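# Check press cell, complete work order, sort parts into trays

## Task

Take over the pressing cell as its operator, assuming nothing about what the previous shift left. Complete the work order and place the good part in the good tray. A plate whose bearing sticks up above its seat and can still be pressed home goes in the rework tray. Any other faulty join goes in the scrap tray. At the end, machine and gauge must both be idle with no alarm standing, the guard must be down (shut), and nothing may remain inside the guard.

## Robot and tools

Robot: two 6-joint arms, left_arm and right_arm, each with a two-finger gripper whose fingers can fold. Joint order per arm: waist, shoulder, elbow, forearm roll, wrist pitch, wrist roll.

Frame: all reported positions are in one scene frame, in metres. The origin is at table-top height, midway between the nominal arm bases. +z is up, +x points out over the table, and left_arm sits on the +y side. Measured bases: left_arm (-0.055, +0.633, +0.133), right_arm (+0.077, -0.557, +0.133). The gripper's fingers point along its own +z and open along its y. end_effector_position is the point between the closed pads; fingertips reach about 33 mm past it.

The row: every arm command is a row of 18 numbers, each in [-1, 1]. The first 9 are left_arm: 6 joint displacements, then gripper position, force_limit and speed. The last 9 are right_arm in the same order.
- Joint numbers are offsets, not poses. They count from the Joint targets shown when the call begins, not from the previous row. Scale: 1.0 is 1.553 rad for waist and shoulder, 2.33 rad for the elbow, and 2.913 rad for the three wrist joints. Stated ranges are ±6.283 rad for all joints except the elbow, which is ±2.792 rad.
- Gripper position is absolute: +1 is fully open (140 mm), about -0.8 is pads touching, and -1 closes until something blocks the fingers.
- force_limit runs from -1 (softest, about 14 N) to +1 (about 58 N).
- speed runs from -1 (about 30 mm/s) to +1 (about 250 mm/s). A faster close grips harder.
- To leave a gripper unchanged, repeat its last three numbers. Sending 0 counts as a command.

execute_actions takes "actions", a list with one action, plus optional "cameras". An action can hold:
- "rows": up to 15 rows, one per control step of 1/30 s.
- "steps": 1 to 450, default 15. After the last row the arm keeps heading for that row's target.
- "until": stop conditions on machine or gauge fields. A number needs a comparison such as [">=", 5]. {"all": {"status": "ended"}} and {"any": {"status": "ended"}} are also allowed.
- Device commands.
An empty actions list returns camera images.

machine takes these keys: guard (shut/open), clamp (clamp/open), page (setup/readings/curve), register + value + write together, cycle_start, feed_hold, reset, home, touch, tare, and stop. It also accepts a list of up to 8 such objects, run one after another. Keys sent together act in the order reset, then write, then the rest. gauge takes measure or stop. Any unknown name or out-of-range value rejects the whole call.

move drives the joints along paths to "target".
- target is one 18-number row, or a list of up to 15 rows. Every row counts from the same starting Joint targets.
- speed is in rad/s (0.01 to 3.92, default 0.5) for the joint with the farthest to go.
- blend is in rad and rounds corners in a list of targets; 0 means stop at each.
- stop_force (10 to 80 N, both arms) ends an arm's path on contact. Use it with a slow speed, and leave it out when backing away from something. zero (default true) resets the force baseline first.
- blocking=false returns early; after that, use wait or stop.
- Its result adds a "move:" line: done, off_target, moving, held or fault, with the arms named where relevant.
The paths do not avoid obstacles or the other arm.

Other tools:
- wait: seconds 0 to 10; holds the last commands.
- stop: brakes a running move.
- zoom_image: camera plus region [x0, y0, x1, y1], at most 504 px on a side. Cameras are cam_low, cam_nest, cam_left_wrist and cam_right_wrist, each 896x504.
- show_instructions: shows the reference pages, including the work order.
- finished_scene: {"scene": n}, which cannot be undone.

Reading results:
- Joint positions, velocities and targets are in rad and rad/s.
- object_status: 0 = moving, 1 = blocked while opening, 2 = blocked while closing (a grip), 3 = reached the position or pads met.
- position_measured is in counts: 3 is open, 230 is pads touching.
- Flange force and external torques are estimates.
- "joint sent to its limit" and "joint command not followed" (clearance check between arms) are warnings.
- machine reports state, guard_state, clamp_state, entry, alarm and the shown page's registers.
- gauge reports readings, a count that rises when a reading completes about 12 s after measure, and no_1 to no_5 in mm.

Press facts:
- Heights are in mm above the nest plane; forces are in N.
- A plate sits bore-up in the nest and the jaws grip its rim.
- A loose sleeve must stand square and centred on the bearing, within about 1 mm, before cycle_start.
- cycle_start needs the guard shut, a part clamped, a stored program selected and no alarm.
- Check join_f, end_z and ok against the window registers. Also check program, revision and cell settings, since the previous shift may have left them wrong.
- After an alarm, send reset, then home.

Avoid:
- A gripper holding anything over the nest, or blocking the guard. Either causes a cabinet fault.
- Anything under the gauge lens except one flat piece lying still.
- Arm-to-arm contact.
- Drops, or parts leaving the table.
- Hard impacts, or any force near 144 N or joint torque limits (wrist about 35 N m). Either stops the arm for 10 s.
- Long holds at full stretch, which overheat the motors.

Each tool is called after "Request:" in YAML: its name, and indented under it one key for each argument.

Reference images:

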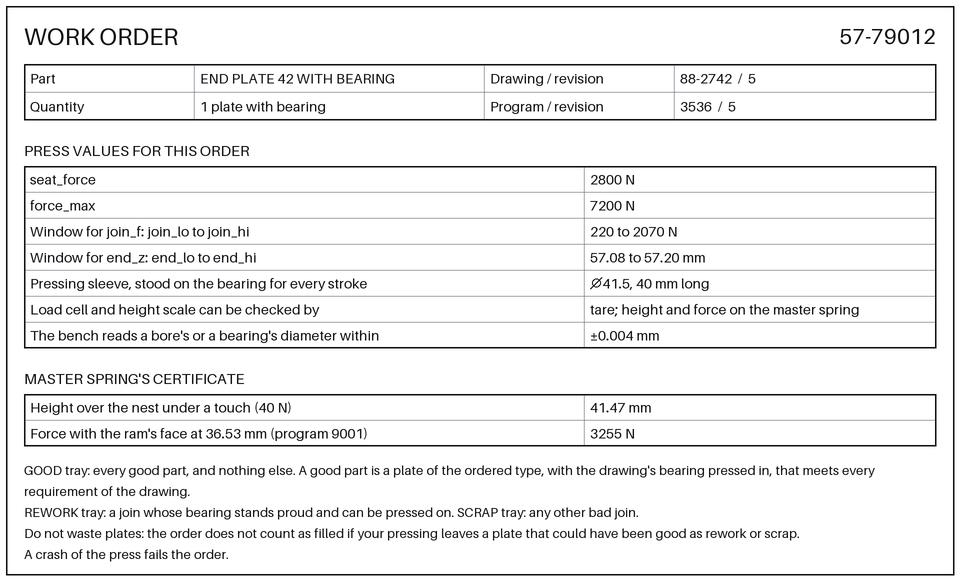

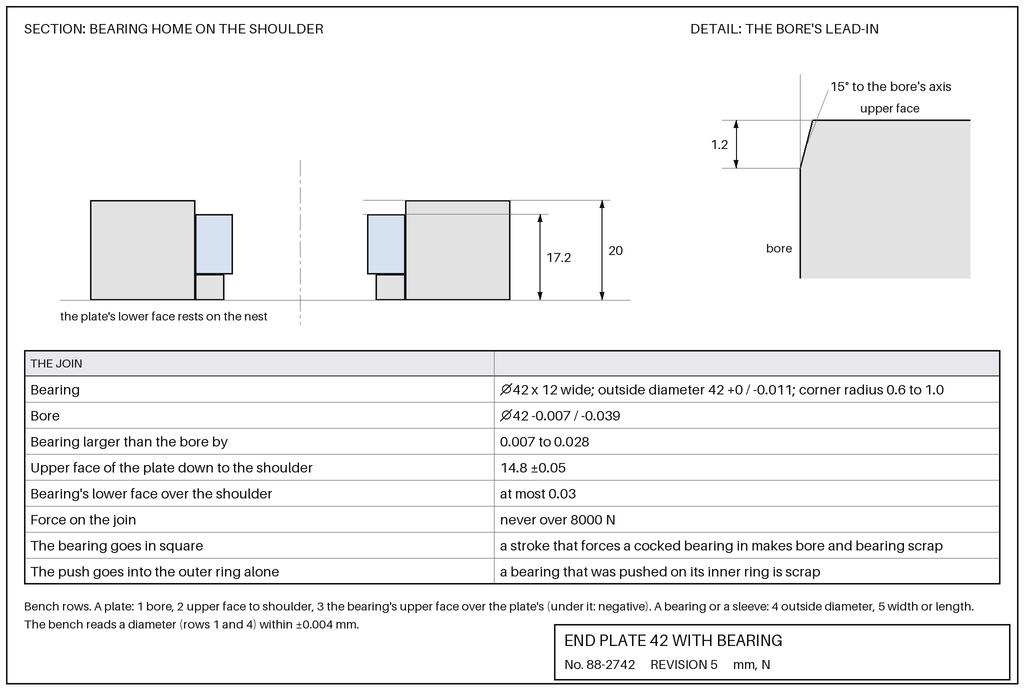

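## Session

Request:
execute_actions:
  actions: []

Scene clock: 0.00 s.
left_arm: end_effector_position=(+0.3832, +0.6283, +0.5020) position_measured=3 object_status=3 end_effector_quat_wxyz=(-0.034, +0.999, +0.017, +0.018) | right_arm: end_effector_position=(+0.5145, -0.5845, +0.5020) position_measured=3 object_status=3 end_effector_quat_wxyz=(-0.033, +0.999, -0.009, +0.019)
Joint positions: left_arm=[-0.195 -0.211 1.886 0.073 1.442 1.383] | right_arm=[-0.195 -0.211 1.886 0.073 1.442 1.383]
Joint velocities: within noise
Joint torques (N m): no reading
External joint torques (N m): no reading
Flange force (N): no reading
Wrist depth (mm): cam_left_wrist=[1540 1549 596 585 566 - - / 1522 1576 629 612 610 632 - / 1698 1698 - 632 622 - - / 1720 127 1676 1337 1645 139 - / - 118 1777 - 1742 138 110 / 92 1976 1878 - 1765 1742 100 / - 1962 1933 590 1826 1852 -] | cam_right_wrist=[- 597 - - - 561 1337 / - 636 - - - - 1417 / - - - - - 1402 1448 / 561 120 - - 658 139 1525 / - 119 1693 - 1650 1609 94 / - 97 1836 - 1903 1762 104 / - 1876 1836 574 1774 1810 -]
Joint targets: left_arm=[-0.195 -0.211 1.886 0.073 1.442 1.383] | right_arm=[-0.195 -0.211 1.886 0.073 1.442 1.383]
Tool commands: left_gripper/position=+1.0 left_gripper/force_limit=+1.0 left_gripper/speed=+1.0 right_gripper/position=+1.0 right_gripper/force_limit=+1.0 right_gripper/speed=+1.0
machine.setup: program=+3536 ram_zero=+166.538 seat_force=+230 force_max=+7200 join_lo=+220 join_hi=+2070 end_lo=+57.080 end_hi=+57.200 cell_gain=+0.976 cell_zero=-39 program_revision=+5 program_top=+57.200 stored1_number=+4499 stored1_revision=+3 stored2_number=+6971 stored2_revision=+2 stored3_number=+3536 stored3_revision=+5 stored4_number=+7293 stored4_revision=+4 stored5_number=+9001 stored5_revision=+1
machine: state=idle guard_state=shut clamp_state=clamped guard_answer=taken clamp_answer=taken page=setup entry=no_entry entries=0 alarm=no_alarm queue=idle queue_left=0
gauge: message=nothing_yet readings=0 no_1=0.000 no_2=0.000 no_3=0.000 no_4=0.000 no_5=0.000

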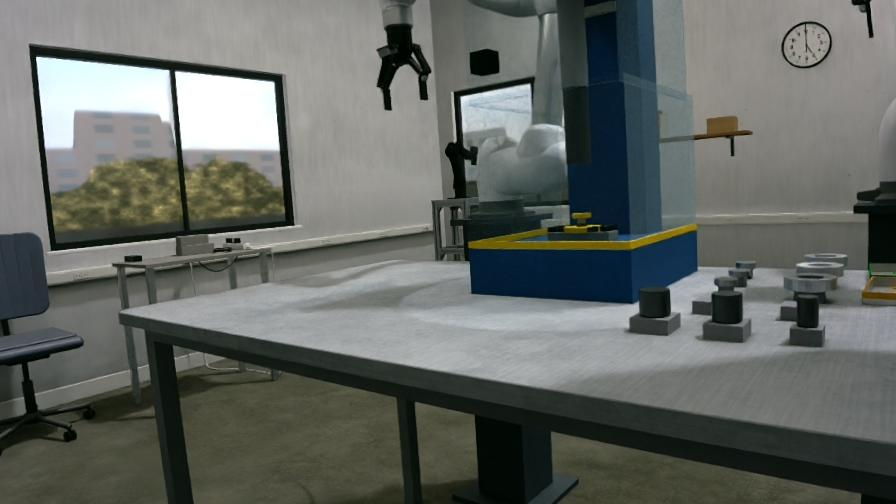

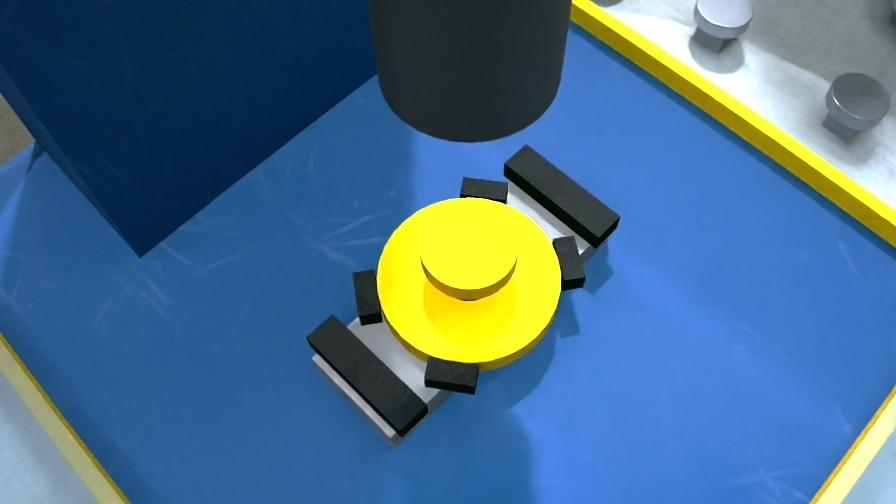

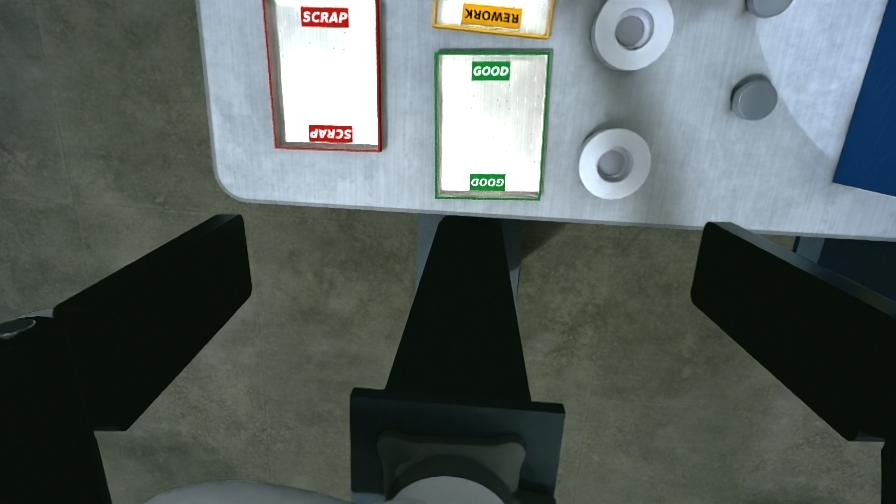

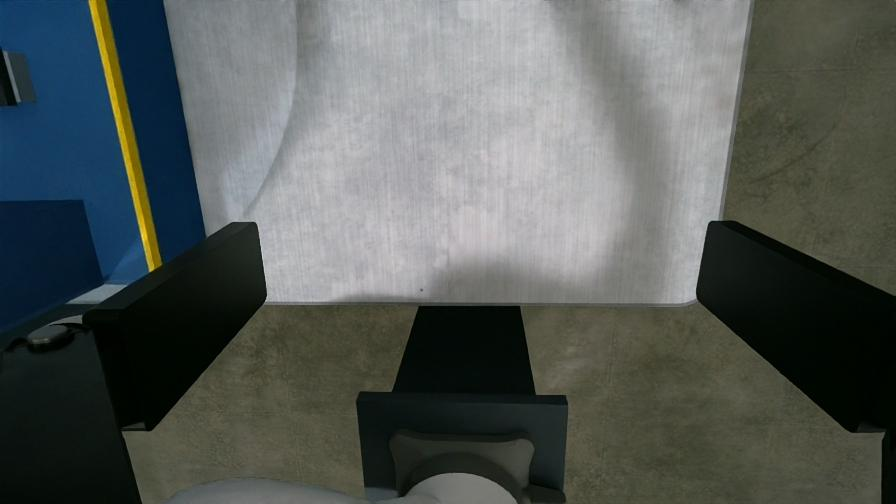

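Request:
execute_actions:
  actions:
    - {"machine":[{"page":"readings","tare":true},{"touch":true}],"steps":300,"until":{"machine":{"queue":["!=","running"]}}}

Request:
wait:
  seconds: 5

Scene clock: 13.07 s.
left_arm: end_effector_position=(+0.3832, +0.6283, +0.5020) position_measured=3 object_status=3 end_effector_quat_wxyz=(-0.034, +0.999, +0.017, +0.018) | right_arm: end_effector_position=(+0.5145, -0.5845, +0.5020) position_measured=3 object_status=3 end_effector_quat_wxyz=(-0.033, +0.999, -0.009, +0.019)
Joint positions: left_arm=[-0.195 -0.211 1.886 0.073 1.442 1.383] | right_arm=[-0.195 -0.211 1.886 0.073 1.442 1.383]
Joint torques (N m): left_arm=[-2.33 -19.08 -42.34 4.38 -0.13 -0.13] | right_arm=[3.58 -23.47 -39.92 4.01 -0.39 -0.27]
External joint torques (N m): left_arm=[2.42 -1.51 -0.11 0.16 0.02 0.13] | right_arm=[-3.49 2.77 -2.72 0.55 0.26 0.27]
Flange force (N): left_arm=[-1.3 -6.1 -0.1] | right_arm=[6.9 8.0 -4.8]
Wrist depth (mm): cam_left_wrist=[1540 1488 595 609 565 576 - / 1595 1540 625 626 594 614 - / 1625 1687 - 647 610 606 - / 1720 127 1708 1479 1625 138 - / - 118 1765 1676 1720 138 110 / 92 1933 1878 718 1801 1801 99 / - 1991 2069 587 1892 1865 -] | cam_right_wrist=[512 - - 579 554 528 1330 / - - - 649 574 1297 1394 / - - 662 - 641 1365 1473 / - 119 649 - 645 141 1498 / - 120 1727 785 1682 149 94 / - 1774 1836 - 1715 1715 104 / - 1917 1889 561 1786 1823 -]
Joint targets: left_arm=[-0.195 -0.211 1.886 0.073 1.442 1.383] | right_arm=[-0.195 -0.211 1.886 0.073 1.442 1.383]
Tool commands: left_gripper/position=+1.0 left_gripper/force_limit=+1.0 left_gripper/speed=+1.0 right_gripper/position=+1.0 right_gripper/force_limit=+1.0 right_gripper/speed=+1.0
machine.readings: force=+0 touch_z=+0.000 join_f=+0 peak_f=+0 end_z=+0.000 ok=+0 pos_z=+121.572 cycles=+0
machine: state=busy guard_state=shut clamp_state=clamped guard_answer=taken clamp_answer=taken page=readings entry=taken entries=2 alarm=no_alarm queue=running queue_left=0
gauge: message=nothing_yet readings=0 no_1=0.000 no_2=0.000 no_3=0.000 no_4=0.000 no_5=0.000

Scene clock: 18.07 s.
left_arm: end_effector_position=(+0.3832, +0.6283, +0.5020) position_measured=3 object_status=3 end_effector_quat_wxyz=(-0.034, +0.999, +0.017, +0.018) | right_arm: end_effector_position=(+0.5145, -0.5845, +0.5020) position_measured=3 object_status=3 end_effector_quat_wxyz=(-0.033, +0.999, -0.009, +0.019)
Joint positions: left_arm=[-0.195 -0.211 1.886 0.073 1.442 1.383] | right_arm=[-0.195 -0.211 1.886 0.073 1.442 1.383]
Joint torques (N m): left_arm=[-2.26 -18.97 -42.22 4.46 -0.13 -0.11] | right_arm=[3.34 -23.4 -39.93 4 -0.34 -0.27]
External joint torques (N m): left_arm=[2.3 -1.65 -0.24 0.08 0.01 0.11] | right_arm=[-3.46 3.18 -2.4 0.51 0.22 0.27]
Flange force (N): left_arm=[-1.5 -5.8 -0.4] | right_arm=[7.2 8.0 -4.1]
Wrist depth (mm): cam_left_wrist=[1513 1540 598 594 559 577 576 / 1531 1586 623 620 610 598 - / 1655 1676 665 638 623 - - / 1742 127 1666 1676 1605 138 1463 / - 118 1777 - 1698 138 110 / 92 1865 1976 - 1754 1801 99 / - 2069 1976 585 1878 1878 -] | cam_right_wrist=[- 615 621 - - - 1337 / 544 630 631 606 - 599 1365 / 564 644 - 647 - - 1456 / - 120 665 - - 139 1498 / - 120 1738 - 1640 1619 94 / - 1836 1798 - 1693 1693 104 / - 1960 1836 563 1774 1798 -]
Joint targets: left_arm=[-0.195 -0.211 1.886 0.073 1.442 1.383] | right_arm=[-0.195 -0.211 1.886 0.073 1.442 1.383]
Tool commands: left_gripper/position=+1.0 left_gripper/force_limit=+1.0 left_gripper/speed=+1.0 right_gripper/position=+1.0 right_gripper/force_limit=+1.0 right_gripper/speed=+1.0
machine.readings: force=+0 touch_z=+41.467 join_f=+0 peak_f=+0 end_z=+0.000 ok=+0 pos_z=+153.462 cycles=+0
machine: state=idle guard_state=shut clamp_state=clamped guard_answer=taken clamp_answer=taken page=readings entry=taken entries=2 alarm=no_alarm queue=done queue_left=0
gauge: message=nothing_yet readings=0 no_1=0.000 no_2=0.000 no_3=0.000 no_4=0.000 no_5=0.000
wait: 5.00 s

Request:
execute_actions:
  actions:
    - {"machine":[{"register":"program","value":9001,"write":true},{"cycle_start":true}],"steps":450,"until":{"machine":{"queue":["!=","running"]}}}

Request:
wait:
  seconds: 3

Scene clock: 23.90 s.
left_arm: end_effector_position=(+0.3832, +0.6283, +0.5020) position_measured=3 object_status=3 end_effector_quat_wxyz=(-0.034, +0.999, +0.017, +0.018) | right_arm: end_effector_position=(+0.5145, -0.5845, +0.5020) position_measured=3 object_status=3 end_effector_quat_wxyz=(-0.033, +0.999, -0.009, +0.019)
Joint positions: left_arm=[-0.195 -0.211 1.886 0.073 1.442 1.383] | right_arm=[-0.195 -0.211 1.886 0.073 1.442 1.383]
Joint torques (N m): left_arm=[-2.2 -19.64 -42.18 4.51 -0.2 -0.11] | right_arm=[3.6 -23.57 -40.06 4.02 -0.39 -0.33]
External joint torques (N m): left_arm=[2.27 -0.91 -0.23 0.02 0.08 0.1] | right_arm=[-3.34 2.91 -2.28 0.52 0.27 0.32]
Flange force (N): left_arm=[-0.3 -5.6 -0.3] | right_arm=[6.6 7.6 -4.1]
Wrist depth (mm): cam_left_wrist=[1531 1479 594 590 568 - - / 1635 1567 625 616 585 590 581 / 1676 1687 - 631 605 602 572 / 1754 127 1698 1720 1655 138 - / - 118 1765 929 1666 138 110 / 92 1905 1878 590 1814 1765 99 / - 1919 1947 586 1852 1852 -] | cam_right_wrist=[- - 562 - - 601 1337 / - 622 - - 606 558 1409 / 561 655 650 615 628 624 1456 / - 120 677 - - 139 1516 / - 119 - - 1619 149 94 / - 1786 1810 - 1738 1738 104 / - 1960 1946 570 1774 1786 -]
Joint targets: left_arm=[-0.195 -0.211 1.886 0.073 1.442 1.383] | right_arm=[-0.195 -0.211 1.886 0.073 1.442 1.383]
Tool commands: left_gripper/position=+1.0 left_gripper/force_limit=+1.0 left_gripper/speed=+1.0 right_gripper/position=+1.0 right_gripper/force_limit=+1.0 right_gripper/speed=+1.0
machine.readings: force=+0 touch_z=+41.467 join_f=+3057 peak_f=+3262 end_z=+36.528 ok=+0 pos_z=+153.462 cycles=+1
machine: state=done guard_state=shut clamp_state=clamped guard_answer=taken clamp_answer=taken page=readings entry=taken entries=4 alarm=no_alarm queue=done queue_left=0
gauge: message=nothing_yet readings=0 no_1=0.000 no_2=0.000 no_3=0.000 no_4=0.000 no_5=0.000

Scene clock: 26.90 s.
left_arm: end_effector_position=(+0.3832, +0.6283, +0.5020) position_measured=3 object_status=3 end_effector_quat_wxyz=(-0.034, +0.999, +0.017, +0.018) | right_arm: end_effector_position=(+0.5145, -0.5845, +0.5020) position_measured=3 object_status=3 end_effector_quat_wxyz=(-0.033, +0.999, -0.009, +0.019)
Joint positions: left_arm=[-0.195 -0.211 1.886 0.073 1.442 1.383] | right_arm=[-0.195 -0.211 1.886 0.073 1.442 1.383]
Joint torques (N m): left_arm=[-2.47 -18.98 -42.44 4.49 -0.12 -0.07] | right_arm=[3.33 -23.46 -39.77 4 -0.46 -0.33]
External joint torques (N m): left_arm=[2.6 -2.18 -0.09 0.06 0.01 0.07] | right_arm=[-3.25 2.94 -2.63 0.55 0.34 0.33]
Flange force (N): left_arm=[-2.4 -6.5 -0.2] | right_arm=[7.1 7.3 -4.8]
Wrist depth (mm): cam_left_wrist=[1531 1513 598 595 549 553 - / 1605 1540 625 619 625 - - / 1645 1625 - 644 640 612 - / 1731 127 1655 1991 1666 138 1317 / - 118 1765 - 1731 138 110 / 92 1892 1892 - 1814 1742 99 / - 2006 1919 594 1839 1852 -] | cam_right_wrist=[519 668 - - 566 566 1323 / 530 - - - - - 1481 / 570 - 647 - - 1481 1417 / - - 665 - - 139 1516 / - 111 1661 695 1786 139 94 / - 1917 1786 - 1671 1704 104 / - 1931 1876 574 1836 1786 -]
Joint targets: left_arm=[-0.195 -0.211 1.886 0.073 1.442 1.383] | right_arm=[-0.195 -0.211 1.886 0.073 1.442 1.383]
Tool commands: left_gripper/position=+1.0 left_gripper/force_limit=+1.0 left_gripper/speed=+1.0 right_gripper/position=+1.0 right_gripper/force_limit=+1.0 right_gripper/speed=+1.0
machine.readings: force=+0 touch_z=+41.467 join_f=+3057 peak_f=+3262 end_z=+36.528 ok=+0 pos_z=+153.462 cycles=+1
machine: state=done guard_state=shut clamp_state=clamped guard_answer=taken clamp_answer=taken page=readings entry=taken entries=4 alarm=no_alarm queue=done queue_left=0
gauge: message=nothing_yet readings=0 no_1=0.000 no_2=0.000 no_3=0.000 no_4=0.000 no_5=0.000
wait: 3.00 s

Request:
move:
  target: [-0.1258,0.3248,-0.3024,-0.02506,0.0772,-0.0524,1,1,1,0,0,0,0,0,0,1,1,1]
  speed: 0.8
  cameras: ["cam_left_wrist","cam_low"]

Request:
execute_actions:
  actions:
    - {"machine":[{"register":"program","value":3536,"write":true},{"register":"seat_force","value":2800,"write":true},{"guard":"open","page":"setup"}],"steps":300,"until":{"machine":{"queue":["!=","running"],"guard_state":"open"}}}
  cameras: ["cam_nest"]

Scene clock: 41.93 s.
left_arm: end_effector_position=(+0.6501, +0.4202, +0.6000) position_measured=3 object_status=3 end_effector_quat_wxyz=(+0.000, +1.000, +0.000, +0.000) | right_arm: end_effector_position=(+0.5145, -0.5845, +0.5020) position_measured=3 object_status=3 end_effector_quat_wxyz=(-0.033, +0.999, -0.009, +0.019)
Joint positions: left_arm=[-0.39 0.293 1.181 0 1.667 1.23] | right_arm=[-0.195 -0.211 1.886 0.073 1.442 1.383]
Joint torques (N m): left_arm=[-2.01 -71.32 -42.03 4.34 -0.2 -0.16] | right_arm=[3.26 -23.33 -39.94 4.06 -0.44 -0.31]
External joint torques (N m): left_arm=[2.14 -1.48 -0.33 0.02 0.16 0.16] | right_arm=[-3.34 3.07 -2.36 0.46 0.32 0.31]
Flange force (N): left_arm=[-0.6 -3.4 -0.7] | right_arm=[6.9 7.6 -4.3]
Wrist depth (mm): cam_left_wrist=[- - - 679 - 613 577 / 1595 - 714 716 - 605 606 / 1645 714 744 734 724 637 600 / - 127 793 - 772 139 657 / - 110 838 843 2006 130 110 / 92 2069 2037 2006 2037 1976 99 / - 2053 929 2171 2102 2136 -] | cam_right_wrist=[- 570 - 591 576 - 1272 / 574 - 665 621 621 - 1402 / 590 - 642 - 597 1448 1448 / - 119 - - - 139 1525 / - 111 1738 792 1671 1619 94 / - 1810 1774 681 1738 1704 104 / - 1903 1889 570 1810 1762 -]
Joint targets: left_arm=[-0.390 0.294 1.181 0.000 1.667 1.230] | right_arm=[-0.195 -0.211 1.886 0.073 1.442 1.383]
machine.readings: force=+0 touch_z=+41.467 join_f=+3057 peak_f=+3262 end_z=+36.528 ok=+0 pos_z=+153.462 cycles=+1
machine: state=done guard_state=shut clamp_state=clamped guard_answer=taken clamp_answer=taken page=readings entry=taken entries=4 alarm=no_alarm queue=done queue_left=0
gauge: message=nothing_yet readings=0 no_1=0.000 no_2=0.000 no_3=0.000 no_4=0.000 no_5=0.000
move: done
camera_calibration:
cam_left_wrist: T_world_to_cam=[[0.019473, -0.999809, 0.00134286, 0.412836], [-0.942617, -0.0179113, 0.333394, 0.420604], [-0.333306, -0.007758, -0.942787, 0.925339], [0, 0, 0, 1]] pos_world=[0.696851, 0.42747, 0.731615]
Images, in order (width x height): cam_low 896x504, cam_left_wrist 896x504.

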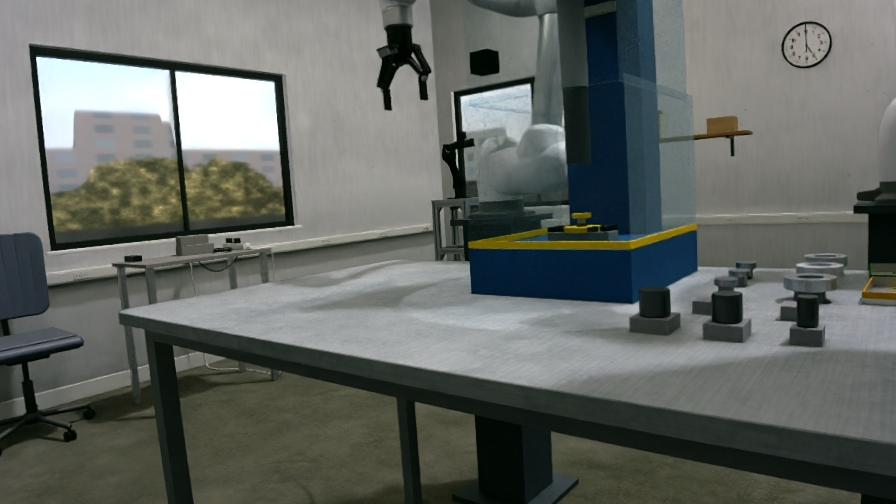

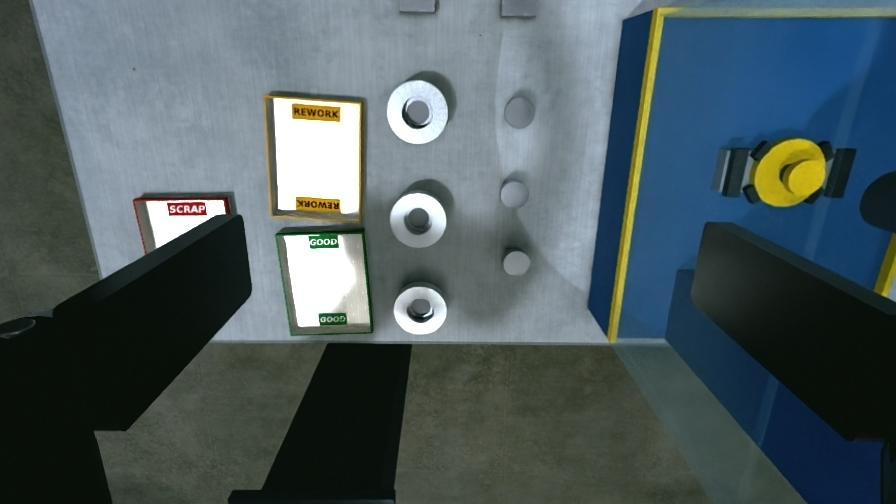

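Scene clock: 44.70 s.
left_arm: end_effector_position=(+0.6501, +0.4202, +0.5999) position_measured=3 object_status=3 end_effector_quat_wxyz=(+0.000, +1.000, +0.000, +0.000) | right_arm: end_effector_position=(+0.5145, -0.5845, +0.5020) position_measured=3 object_status=3 end_effector_quat_wxyz=(-0.033, +0.999, -0.009, +0.019)
Joint positions: left_arm=[-0.39 0.294 1.181 0 1.667 1.23] | right_arm=[-0.195 -0.211 1.886 0.073 1.442 1.383]
Joint torques (N m): left_arm=[-2.56 -71.23 -42 4.2 -0.14 -0.13] | right_arm=[3.2 -23.75 -39.92 4.01 -0.37 -0.28]
External joint torques (N m): left_arm=[2.75 -1.82 -0.41 0.17 0.1 0.13] | right_arm=[-3.19 3.16 -2.52 0.53 0.25 0.28]
Flange force (N): left_arm=[-0.8 -4.3 -0.7] | right_arm=[7.4 7.3 -4.4]
Wrist depth (mm): cam_left_wrist=[690 677 - - 655 596 297 / 1586 - 714 693 695 - - / 1687 738 744 - - 620 460 / 1892 127 788 - 770 138 340 / - 110 - 779 2648 138 110 / 92 2053 - 2102 1991 2006 99 / - 2136 - 1933 2119 2136 -] | cam_right_wrist=[528 - - 585 - 577 1330 / - - 615 602 - - 1387 / - - - 641 628 1534 1465 / - 120 655 - - 139 1507 / - 119 1715 - 1640 1640 94 / - 1836 - - 1704 1682 104 / - 1931 1903 569 1786 - -]
Joint targets: left_arm=[-0.390 0.294 1.181 0.000 1.667 1.230] | right_arm=[-0.195 -0.211 1.886 0.073 1.442 1.383]
Tool commands: left_gripper/position=+1.0 left_gripper/force_limit=+1.0 left_gripper/speed=+1.0 right_gripper/position=+1.0 right_gripper/force_limit=+1.0 right_gripper/speed=+1.0
machine.setup: program=+3536 ram_zero=+166.538 seat_force=+2800 force_max=+7200 join_lo=+220 join_hi=+2070 end_lo=+57.080 end_hi=+57.200 cell_gain=+0.976 cell_zero=-39 program_revision=+5 program_top=+57.200 stored1_number=+4499 stored1_revision=+3 stored2_number=+6971 stored2_revision=+2 stored3_number=+3536 stored3_revision=+5 stored4_number=+7293 stored4_revision=+4 stored5_number=+9001 stored5_revision=+1
machine: state=done guard_state=open clamp_state=clamped guard_answer=taken clamp_answer=taken page=setup entry=taken entries=6 alarm=no_alarm queue=done queue_left=0
gauge: message=nothing_yet readings=0 no_1=0.000 no_2=0.000 no_3=0.000 no_4=0.000 no_5=0.000
Images, in order (width x height): cam_nest 896x504.

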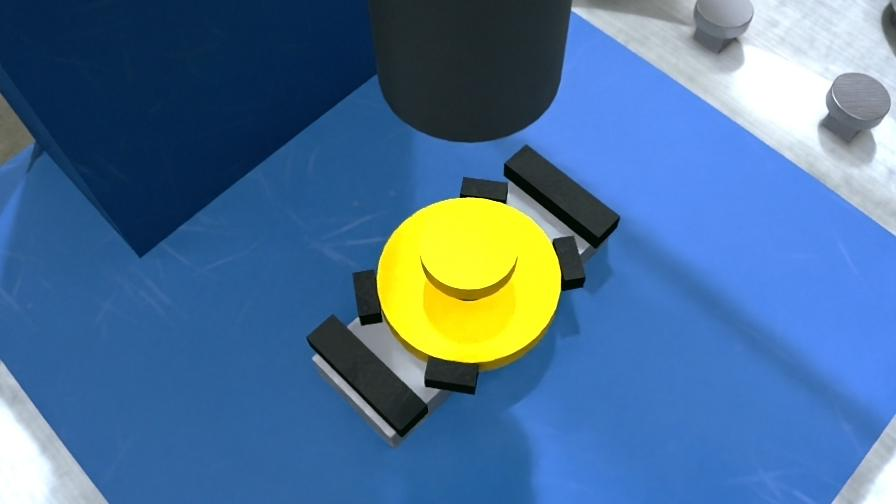

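Request:
move:
  target: [0.1709,0.2165,-0.2169,0,0.0579,0.0915,1,1,1,0,0,0,0,0,0,1,1,1]
  speed: 0.8
  cameras: ["cam_left_wrist"]

Scene clock: 58.23 s.
left_arm: end_effector_position=(+0.7256, +0.4675, +0.6077) position_measured=3 object_status=3 end_effector_quat_wxyz=(+0.000, +1.000, -0.001, +0.000) | right_arm: end_effector_position=(+0.5145, -0.5845, +0.5020) position_measured=3 object_status=3 end_effector_quat_wxyz=(-0.033, +0.999, -0.009, +0.019)
Joint positions: left_arm=[-0.303 0.406 1.012 0 1.723 1.32] | right_arm=[-0.195 -0.211 1.886 0.073 1.442 1.383]
Joint torques (N m): left_arm=[23.17 -58.68 -39.65 3.54 -0.17 -0.07] | right_arm=[3.31 -23.58 -39.97 4.04 -0.38 -0.28]
External joint torques (N m): left_arm=[-22.78 -24.55 -2.32 0.79 0.11 0.07] | right_arm=[-3.28 3.46 -2.27 0.48 0.26 0.28]
External joint torques when the fault began: left_arm=[-155.65 -103.36 0.4 -1.67 -0.21 0.26]
Flange force (N): left_arm=[-46.0 19.4 1.7] | right_arm=[7.5 7.6 -3.9]
Flange force when the fault began (N): left_arm=[-239.9 148.4 31.2]
Wrist depth (mm): cam_left_wrist=[1488 - 695 - 657 708 - / 1595 - 670 - - 641 629 / 1666 - 734 738 724 672 634 / 1754 127 788 734 765 139 494 / - 118 812 817 - 130 110 / 92 2006 1865 1976 1933 2022 99 / - 2136 2102 2323 2153 2119 -] | cam_right_wrist=[- - - - - - 1297 / - - 625 - - - 1402 / - - 650 645 - 1337 1448 / - 119 708 692 699 149 1507 / - 120 1727 1629 1715 1599 94 / - 1862 1774 - 1640 1704 104 / - 1876 1862 573 1762 1727 -]
Joint targets: left_arm=[-0.303 0.406 1.012 0.000 1.723 1.320] | right_arm=[-0.195 -0.211 1.886 0.073 1.442 1.383]
Tool commands: left_gripper/position=+1.0 left_gripper/force_limit=+1.0 left_gripper/speed=+1.0 right_gripper/position=+1.0 right_gripper/force_limit=+1.0 right_gripper/speed=+1.0
FORCE FAULT: contact force on the left arm reached its limit, and that arm stopped for 10 seconds. The contact can be on any part of that arm, not only on its tool. That arm's remaining commands of this call were not run. That arm's target is now where it stood when the stop ended, not its last command. That arm accepts commands again.
machine.setup: program=+3536 ram_zero=+166.538 seat_force=+2800 force_max=+7200 join_lo=+220 join_hi=+2070 end_lo=+57.080 end_hi=+57.200 cell_gain=+0.976 cell_zero=-39 program_revision=+5 program_top=+57.200 stored1_number=+4499 stored1_revision=+3 stored2_number=+6971 stored2_revision=+2 stored3_number=+3536 stored3_revision=+5 stored4_number=+7293 stored4_revision=+4 stored5_number=+9001 stored5_revision=+1
machine: state=done guard_state=open clamp_state=clamped guard_answer=taken clamp_answer=taken page=setup entry=taken entries=6 alarm=no_alarm queue=done queue_left=0
gauge: message=nothing_yet readings=0 no_1=0.000 no_2=0.000 no_3=0.000 no_4=0.000 no_5=0.000
move: fault (left_arm); left_arm: the elbow is farthest, 0.337 rad from its target
camera_calibration:
cam_left_wrist: T_world_to_cam=[[0.0176098, -0.999844, 0.00147707, 0.460012], [-0.94279, -0.016113, 0.332997, 0.489557], [-0.332921, -0.00725657, -0.942927, 0.957883], [0, 0, 0, 1]] pos_world=[0.772349, 0.474779, 0.739514]
Images, in order (width x height): cam_left_wrist 896x504.

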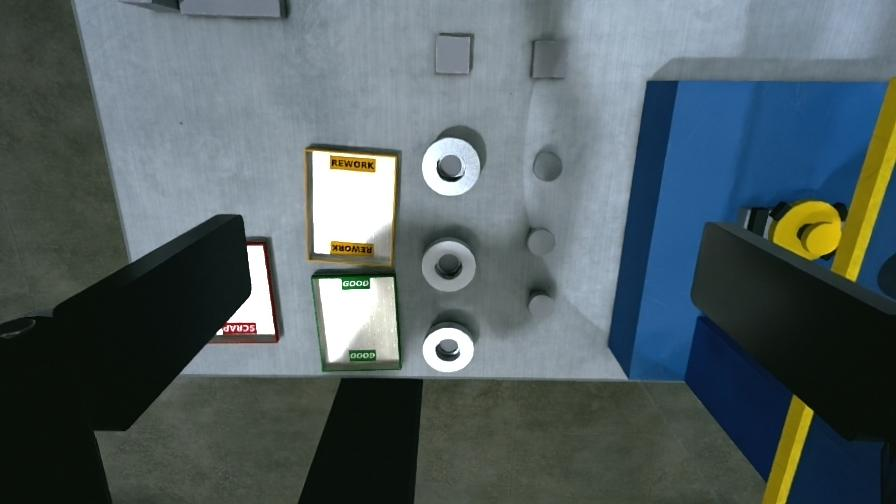

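Request:
wait:
  seconds: 0
  cameras: ["all"]

Scene clock: 63.97 s.
left_arm: end_effector_position=(+0.7256, +0.4675, +0.6077) position_measured=3 object_status=3 end_effector_quat_wxyz=(+0.000, +1.000, -0.001, +0.000) | right_arm: end_effector_position=(+0.5145, -0.5845, +0.5020) position_measured=3 object_status=3 end_effector_quat_wxyz=(-0.033, +0.999, -0.009, +0.019)
Joint positions: left_arm=[-0.303 0.406 1.012 0 1.723 1.32] | right_arm=[-0.195 -0.211 1.886 0.073 1.442 1.383]
Joint torques (N m): left_arm=[24.63 -62.12 -41.23 4.07 -0.14 -0.07] | right_arm=[3.69 -23.82 -40.04 3.99 -0.37 -0.29]
External joint torques (N m): left_arm=[-24.17 -21.95 -1 0.28 0.09 0.07] | right_arm=[-3.63 3.26 -2.35 0.54 0.26 0.28]
Flange force (N): left_arm=[-45.2 21.4 3.9] | right_arm=[7.2 8.4 -4.1]
Wrist depth (mm): cam_left_wrist=[1488 - - 677 - - - / 1576 - - - 712 - 631 / 1687 - 746 768 - - 334 / 1789 127 810 772 746 143 495 / - 118 830 849 825 129 110 / 92 1991 2037 1919 2037 2022 100 / - 2171 2498 2244 2136 2171 -] | cam_right_wrist=[- 576 - - - - 1358 / - - - 647 - - 1394 / - - 639 637 647 639 1465 / - 119 686 - 649 141 1552 / - 120 1798 - 1671 667 94 / - 1810 1798 - 1727 1682 104 / - 1889 1849 572 1810 1836 -]
Joint targets: left_arm=[-0.303 0.406 1.012 0.000 1.723 1.320] | right_arm=[-0.195 -0.211 1.886 0.073 1.442 1.383]
Tool commands: left_gripper/position=+1.0 left_gripper/force_limit=+1.0 left_gripper/speed=+1.0 right_gripper/position=+1.0 right_gripper/force_limit=+1.0 right_gripper/speed=+1.0
machine.setup: program=+3536 ram_zero=+166.538 seat_force=+2800 force_max=+7200 join_lo=+220 join_hi=+2070 end_lo=+57.080 end_hi=+57.200 cell_gain=+0.976 cell_zero=-39 program_revision=+5 program_top=+57.200 stored1_number=+4499 stored1_revision=+3 stored2_number=+6971 stored2_revision=+2 stored3_number=+3536 stored3_revision=+5 stored4_number=+7293 stored4_revision=+4 stored5_number=+9001 stored5_revision=+1
machine: state=done guard_state=open clamp_state=clamped guard_answer=taken clamp_answer=taken page=setup entry=taken entries=6 alarm=no_alarm queue=done queue_left=0
gauge: message=nothing_yet readings=0 no_1=0.000 no_2=0.000 no_3=0.000 no_4=0.000 no_5=0.000
camera_calibration:
cam_left_wrist: T_world_to_cam=[[0.0176098, -0.999844, 0.00147707, 0.460012], [-0.94279, -0.016113, 0.332997, 0.489557], [-0.332921, -0.00725657, -0.942927, 0.957883], [0, 0, 0, 1]] pos_world=[0.772349, 0.474779, 0.739514]

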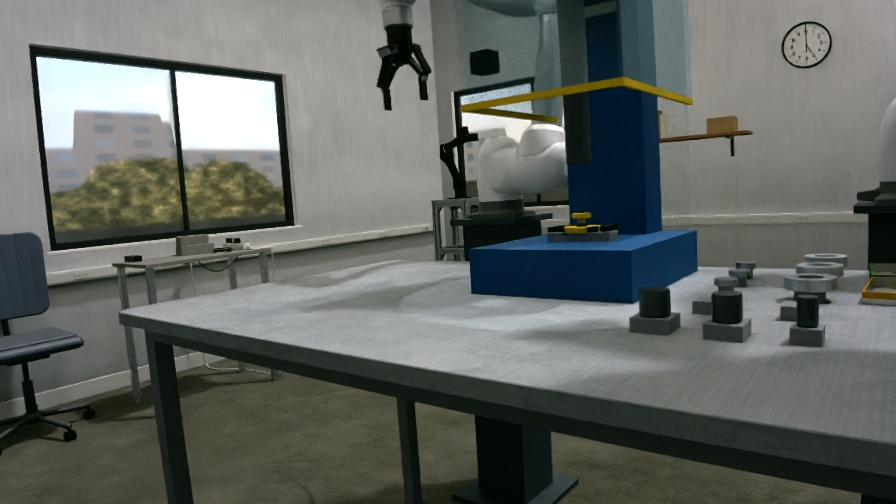

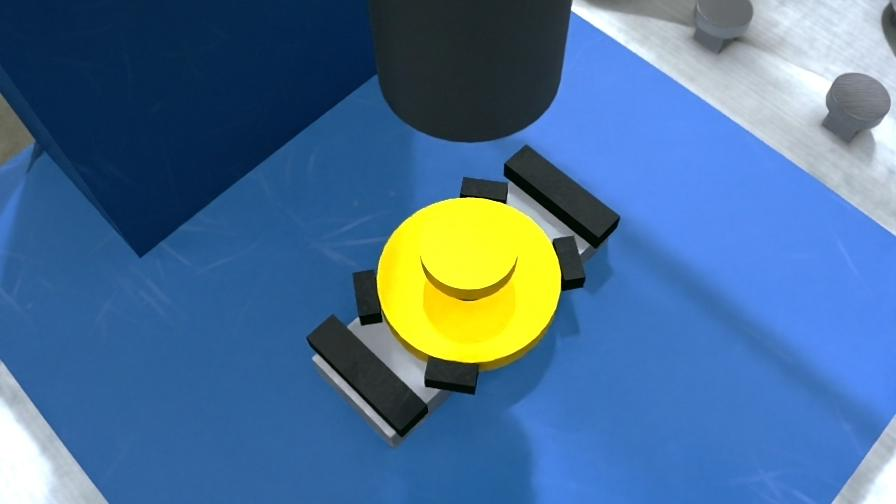

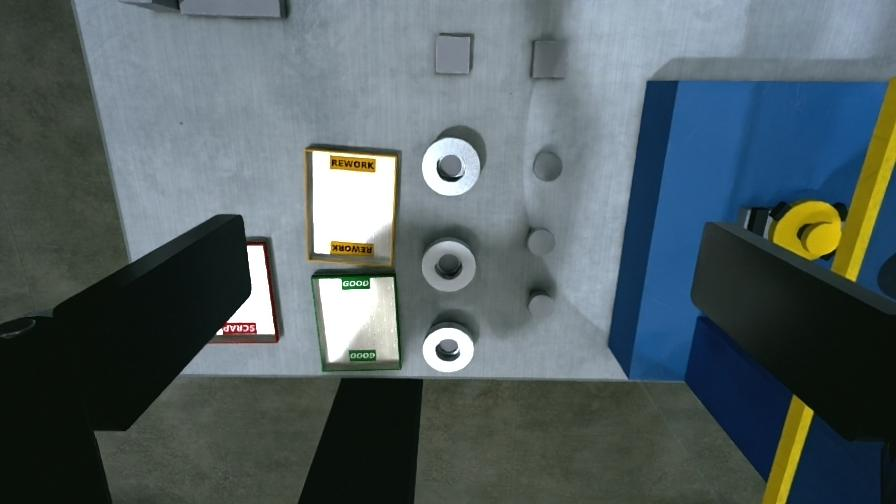

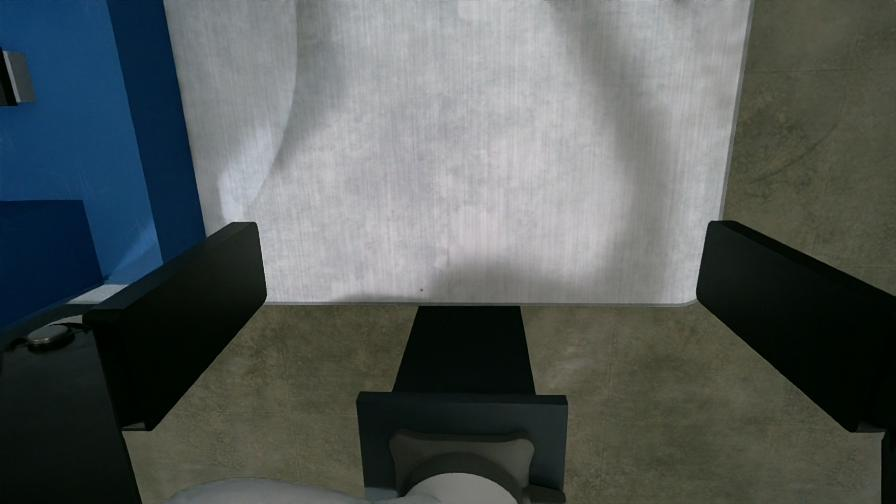

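Request:
move:
  target:
    - [0.0695,-0.3973,0.3751,0,-0.0879,0.0216,1,1,1,0,0,0,0,0,0,1,1,1]
    - [0.0695,-0.3973,0.3751,0,-0.4312,0.0216,1,1,1,0,0,0,0,0,0,1,1,1]
  speed: 0.6
  cameras: ["cam_left_wrist"]

Scene clock: 73.37 s.
left_arm: end_effector_position=(+0.6481, +0.5658, +0.6538) position_measured=3 object_status=3 end_effector_quat_wxyz=(+0.079, +0.878, +0.019, +0.473) | right_arm: end_effector_position=(+0.5145, -0.5845, +0.5020) position_measured=3 object_status=3 end_effector_quat_wxyz=(-0.033, +0.999, -0.009, +0.019)
Joint positions: left_arm=[-0.195 -0.212 1.886 0 0.467 1.383] | right_arm=[-0.195 -0.211 1.886 0.073 1.442 1.383]
Joint torques (N m): left_arm=[-2.55 -21.87 -44.68 4.3 -2.39 -0.1] | right_arm=[3.01 -23.75 -39.99 3.97 -0.41 -0.3]
External joint torques (N m): left_arm=[2.55 -0.34 0.21 0.04 0.06 0.11] | right_arm=[-3.06 3.7 -2.4 0.56 0.28 0.3]
Flange force (N): left_arm=[0.0 0.0 0.0] | right_arm=[8.2 7.1 -4.1]
Wrist depth (mm): cam_left_wrist=[233 246 305 - - - 1351 / 1814 275 - - - 1905 - / 2102 2225 779 2171 - 2571 2475 / 1878 127 - - - 138 2546 / - 118 807 805 - 129 110 / 92 744 - 810 - - 100 / - - - - - 677 -] | cam_right_wrist=[- - 591 - - 569 1330 / - 627 634 655 606 1284 1394 / 555 - 642 634 622 1402 1465 / - 120 - - 647 149 1552 / - 111 1727 902 1862 1619 94 / - 1798 1727 714 1693 1715 104 / - 1946 1903 561 1849 1810 -]
Joint targets: left_arm=[-0.195 -0.212 1.886 0.000 0.467 1.383] | right_arm=[-0.195 -0.211 1.886 0.073 1.442 1.383]
machine.setup: program=+3536 ram_zero=+166.538 seat_force=+2800 force_max=+7200 join_lo=+220 join_hi=+2070 end_lo=+57.080 end_hi=+57.200 cell_gain=+0.976 cell_zero=-39 program_revision=+5 program_top=+57.200 stored1_number=+4499 stored1_revision=+3 stored2_number=+6971 stored2_revision=+2 stored3_number=+3536 stored3_revision=+5 stored4_number=+7293 stored4_revision=+4 stored5_number=+9001 stored5_revision=+1
machine: state=done guard_state=open clamp_state=clamped guard_answer=taken clamp_answer=taken page=setup entry=taken entries=6 alarm=no_alarm queue=done queue_left=0
gauge: message=nothing_yet readings=0 no_1=0.000 no_2=0.000 no_3=0.000 no_4=0.000 no_5=0.000
move: done
camera_calibration:
cam_left_wrist: T_world_to_cam=[[-0.0317527, -0.984333, 0.173435, 0.470407], [-0.799062, -0.0792374, -0.596005, 0.952661], [0.60041, -0.15751, -0.784027, 0.352377], [0, 0, 0, 1]] pos_world=[0.564601, 0.594026, 0.762479]
Images, in order (width x height): cam_left_wrist 896x504.

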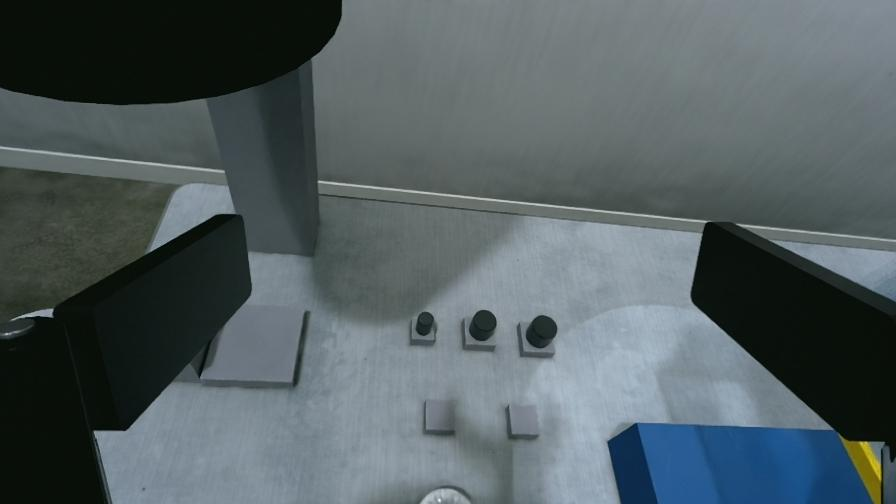

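Request:
move:
  target:
    - [0,0,0,0,0.3433,0,1,1,1,0,0,0,0,0,0,1,1,1]
    - [-0.1331,0.3727,-0.2065,0,0.3100,-0.0562,1,1,1,0,0,0,0,0,0,1,1,1]
  speed: 0.7
  blend: [0.2,0]
  cameras: ["cam_left_wrist"]

Request:
zoom_image:
  camera: "cam_left_wrist"
  region: [250, 0, 650, 320]

Scene clock: 118.33 s.
left_arm: end_effector_position=(+0.6798, +0.4006, +0.4196) position_measured=3 object_status=3 end_effector_quat_wxyz=(+0.000, +1.000, +0.000, -0.001) | right_arm: end_effector_position=(+0.5145, -0.5845, +0.5020) position_measured=3 object_status=3 end_effector_quat_wxyz=(-0.033, +0.999, -0.009, +0.019)
Joint positions: left_arm=[-0.402 0.367 1.405 0 1.37 1.219] | right_arm=[-0.195 -0.211 1.886 0.073 1.442 1.383]
Joint torques (N m): left_arm=[-2.16 -77.65 -41.41 4.17 -0.05 -0.16] | right_arm=[3.23 -23.91 -39.9 4.05 -0.46 -0.34]
External joint torques (N m): left_arm=[2.4 -1.85 -0.24 0.13 0 0.16] | right_arm=[-3.24 3.47 -2.74 0.5 0.32 0.34]
Flange force (N): left_arm=[-1.2 -3.9 -0.9] | right_arm=[8.2 7.4 -4.8]
Wrist depth (mm): cam_left_wrist=[- 507 - - 522 502 - / - 530 556 524 - 438 - / - 563 555 533 - 468 465 / - 127 583 563 603 148 448 / - 118 622 - 617 130 110 / - 634 651 655 681 535 99 / - 1826 - 1892 1919 1865 -] | cam_right_wrist=[- 618 - - 593 - 1330 / - - 603 619 - - 1394 / - - 657 616 644 1498 1440 / - - 682 - 644 139 1498 / - 119 1762 - 1619 1619 94 / - 1836 1798 - 1682 1762 104 / - 1960 1889 574 1876 1786 -]
Joint targets: left_arm=[-0.401 0.367 1.405 0.000 1.370 1.219] | right_arm=[-0.195 -0.211 1.886 0.073 1.442 1.383]
machine.setup: program=+3536 ram_zero=+166.538 seat_force=+2800 force_max=+7200 join_lo=+220 join_hi=+2070 end_lo=+57.080 end_hi=+57.200 cell_gain=+0.976 cell_zero=-39 program_revision=+5 program_top=+57.200 stored1_number=+4499 stored1_revision=+3 stored2_number=+6971 stored2_revision=+2 stored3_number=+3536 stored3_revision=+5 stored4_number=+7293 stored4_revision=+4 stored5_number=+9001 stored5_revision=+1
machine: state=done guard_state=open clamp_state=clamped guard_answer=taken clamp_answer=taken page=setup entry=taken entries=6 alarm=no_alarm queue=done queue_left=0
gauge: message=nothing_yet readings=0 no_1=0.000 no_2=0.000 no_3=0.000 no_4=0.000 no_5=0.000
move: done
camera_calibration:
cam_left_wrist: T_world_to_cam=[[0.0195625, -0.999808, 0.000974917, 0.393139], [-0.942299, -0.0181113, 0.334283, 0.507814], [-0.334201, -0.00745808, -0.942472, 0.765494], [0, 0, 0, 1]] pos_world=[0.72665, 0.40797, 0.55132]
Images, in order (width x height): cam_left_wrist 896x504.

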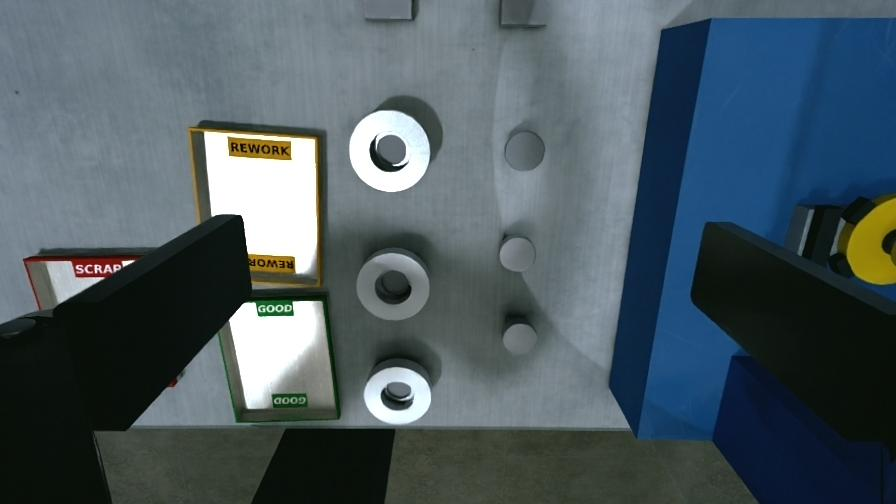

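Scaled by 1.260.

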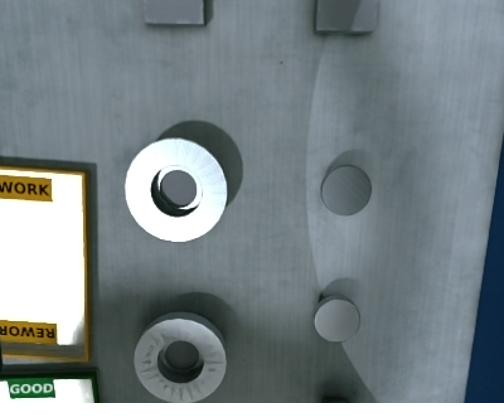

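Request:
move:
  target: [-0.0120,0.2357,-0.0327,0,-0.0997,-0.0062,-1,-1,0,0,0,0,0,0,0,1,1,1]
  speed: 0.6
  cameras: ["cam_left_wrist"]

Request:
move:
  target: [0,0.0883,0.0232,0,-0.0656,0,-1,-1,0,0,0,0,0,0,0,1,1,1]
  speed: 0.03
  stop_force: 10

Scene clock: 125.57 s.
left_arm: end_effector_position=(+0.8038, +0.3373, +0.1497) position_measured=233 object_status=0 end_effector_quat_wxyz=(+0.000, +1.000, +0.000, +0.000) | right_arm: end_effector_position=(+0.5145, -0.5845, +0.5020) position_measured=3 object_status=3 end_effector_quat_wxyz=(-0.033, +0.999, -0.009, +0.019)
Joint positions: left_arm=[-0.42 0.733 1.329 0 1.08 1.201] | right_arm=[-0.195 -0.211 1.886 0.073 1.442 1.383]
Joint torques (N m): left_arm=[-2.22 -106.25 -37.48 3.66 0 -0.11] | right_arm=[3.44 -23.64 -39.89 4.01 -0.36 -0.32]
External joint torques (N m): left_arm=[2.93 -1.45 0.02 0.21 -0.05 0.11] | right_arm=[-3.17 2.81 -2.57 0.54 0.25 0.31]
Flange force (N): left_arm=[-0.9 -3.9 -1.1] | right_arm=[6.9 7.2 -4.5]
Wrist depth (mm): cam_left_wrist=[- - 259 - - - - / 270 250 - - - - - / - - - - - - 284 / 299 299 303 126 - - - / 314 306 89 96 90 281 - / 327 - - - - 76 213 / - - - - - - -] | cam_right_wrist=[- - 594 - - - 1297 / - - - 611 605 601 1394 / 552 657 652 642 - 1379 1473 / - 129 697 - 675 141 1525 / - 119 1715 878 1661 1580 94 / - 1810 1798 642 1738 1650 104 / - 1946 1836 573 1750 1798 -]
Joint targets: left_arm=[-0.420 0.734 1.329 0.000 1.080 1.201] | right_arm=[-0.195 -0.211 1.886 0.073 1.442 1.383]
machine.setup: program=+3536 ram_zero=+166.538 seat_force=+2800 force_max=+7200 join_lo=+220 join_hi=+2070 end_lo=+57.080 end_hi=+57.200 cell_gain=+0.976 cell_zero=-39 program_revision=+5 program_top=+57.200 stored1_number=+4499 stored1_revision=+3 stored2_number=+6971 stored2_revision=+2 stored3_number=+3536 stored3_revision=+5 stored4_number=+7293 stored4_revision=+4 stored5_number=+9001 stored5_revision=+1
machine: state=done guard_state=open clamp_state=clamped guard_answer=taken clamp_answer=taken page=setup entry=taken entries=6 alarm=no_alarm queue=done queue_left=0
gauge: message=nothing_yet readings=0 no_1=0.000 no_2=0.000 no_3=0.000 no_4=0.000 no_5=0.000
move: done
camera_calibration:
cam_left_wrist: T_world_to_cam=[[0.0189972, -0.999819, 0.00118277, 0.328018], [-0.942447, -0.0175121, 0.333896, 0.713796], [-0.333815, -0.00745779, -0.942609, 0.551702], [0, 0, 0, 1]] pos_world=[0.85065, 0.344573, 0.281318]
Images, in order (width x height): cam_left_wrist 896x504.

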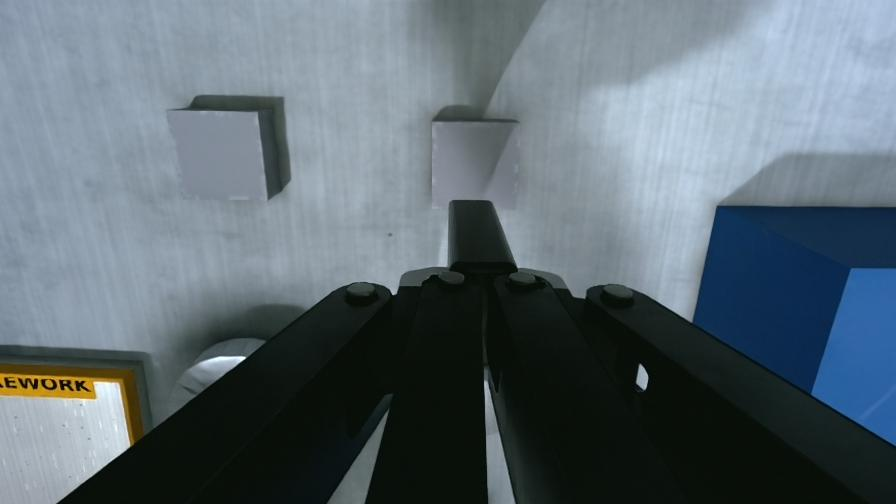

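Scene clock: 130.07 s.
left_arm: end_effector_position=(+0.8066, +0.3363, +0.0569) position_measured=233 object_status=3 end_effector_quat_wxyz=(+0.000, +1.000, +0.000, +0.000) | right_arm: end_effector_position=(+0.5145, -0.5845, +0.5020) position_measured=3 object_status=3 end_effector_quat_wxyz=(-0.033, +0.999, -0.009, +0.019)
Joint positions: left_arm=[-0.42 0.818 1.362 0 0.962 1.201] | right_arm=[-0.195 -0.211 1.886 0.073 1.442 1.383]
Joint torques (N m): left_arm=[-2.46 -74.28 -22.19 3.55 -3.59 -0.18] | right_arm=[3.29 -23.69 -39.85 3.99 -0.38 -0.25]
External joint torques (N m): left_arm=[2.71 -37.25 -12.65 0.04 3.55 0.18] | right_arm=[-3.06 2.81 -2.58 0.55 0.26 0.25]
Flange force (N): left_arm=[-9.9 -6.8 -43.5] | right_arm=[6.9 7.1 -4.5]
Wrist depth (mm): cam_left_wrist=[172 - - 171 - - 175 / - - 180 180 - - 180 / 165 171 - - - 190 - / 174 174 - 127 - - 201 / - - 89 95 90 - - / - - - - - 76 193 / - - - - - - -] | cam_right_wrist=[- - - 586 569 570 1278 / - - - - - 1330 1387 / - 636 670 - 624 634 1432 / - 119 - - 645 139 1481 / - 111 1629 830 1619 139 94 / - 1836 1836 - 1715 1671 104 / - 1917 1876 561 1876 1774 -]
Joint targets: left_arm=[-0.420 0.818 1.362 0.000 0.962 1.201] | right_arm=[-0.195 -0.211 1.886 0.073 1.442 1.383]
machine.setup: program=+3536 ram_zero=+166.538 seat_force=+2800 force_max=+7200 join_lo=+220 join_hi=+2070 end_lo=+57.080 end_hi=+57.200 cell_gain=+0.976 cell_zero=-39 program_revision=+5 program_top=+57.200 stored1_number=+4499 stored1_revision=+3 stored2_number=+6971 stored2_revision=+2 stored3_number=+3536 stored3_revision=+5 stored4_number=+7293 stored4_revision=+4 stored5_number=+9001 stored5_revision=+1
machine: state=done guard_state=open clamp_state=clamped guard_answer=taken clamp_answer=taken page=setup entry=taken entries=6 alarm=no_alarm queue=done queue_left=0
gauge: message=nothing_yet readings=0 no_1=0.000 no_2=0.000 no_3=0.000 no_4=0.000 no_5=0.000
move: contact (left_arm); left_arm: the wrist pitch is farthest, 0.073 rad from its target


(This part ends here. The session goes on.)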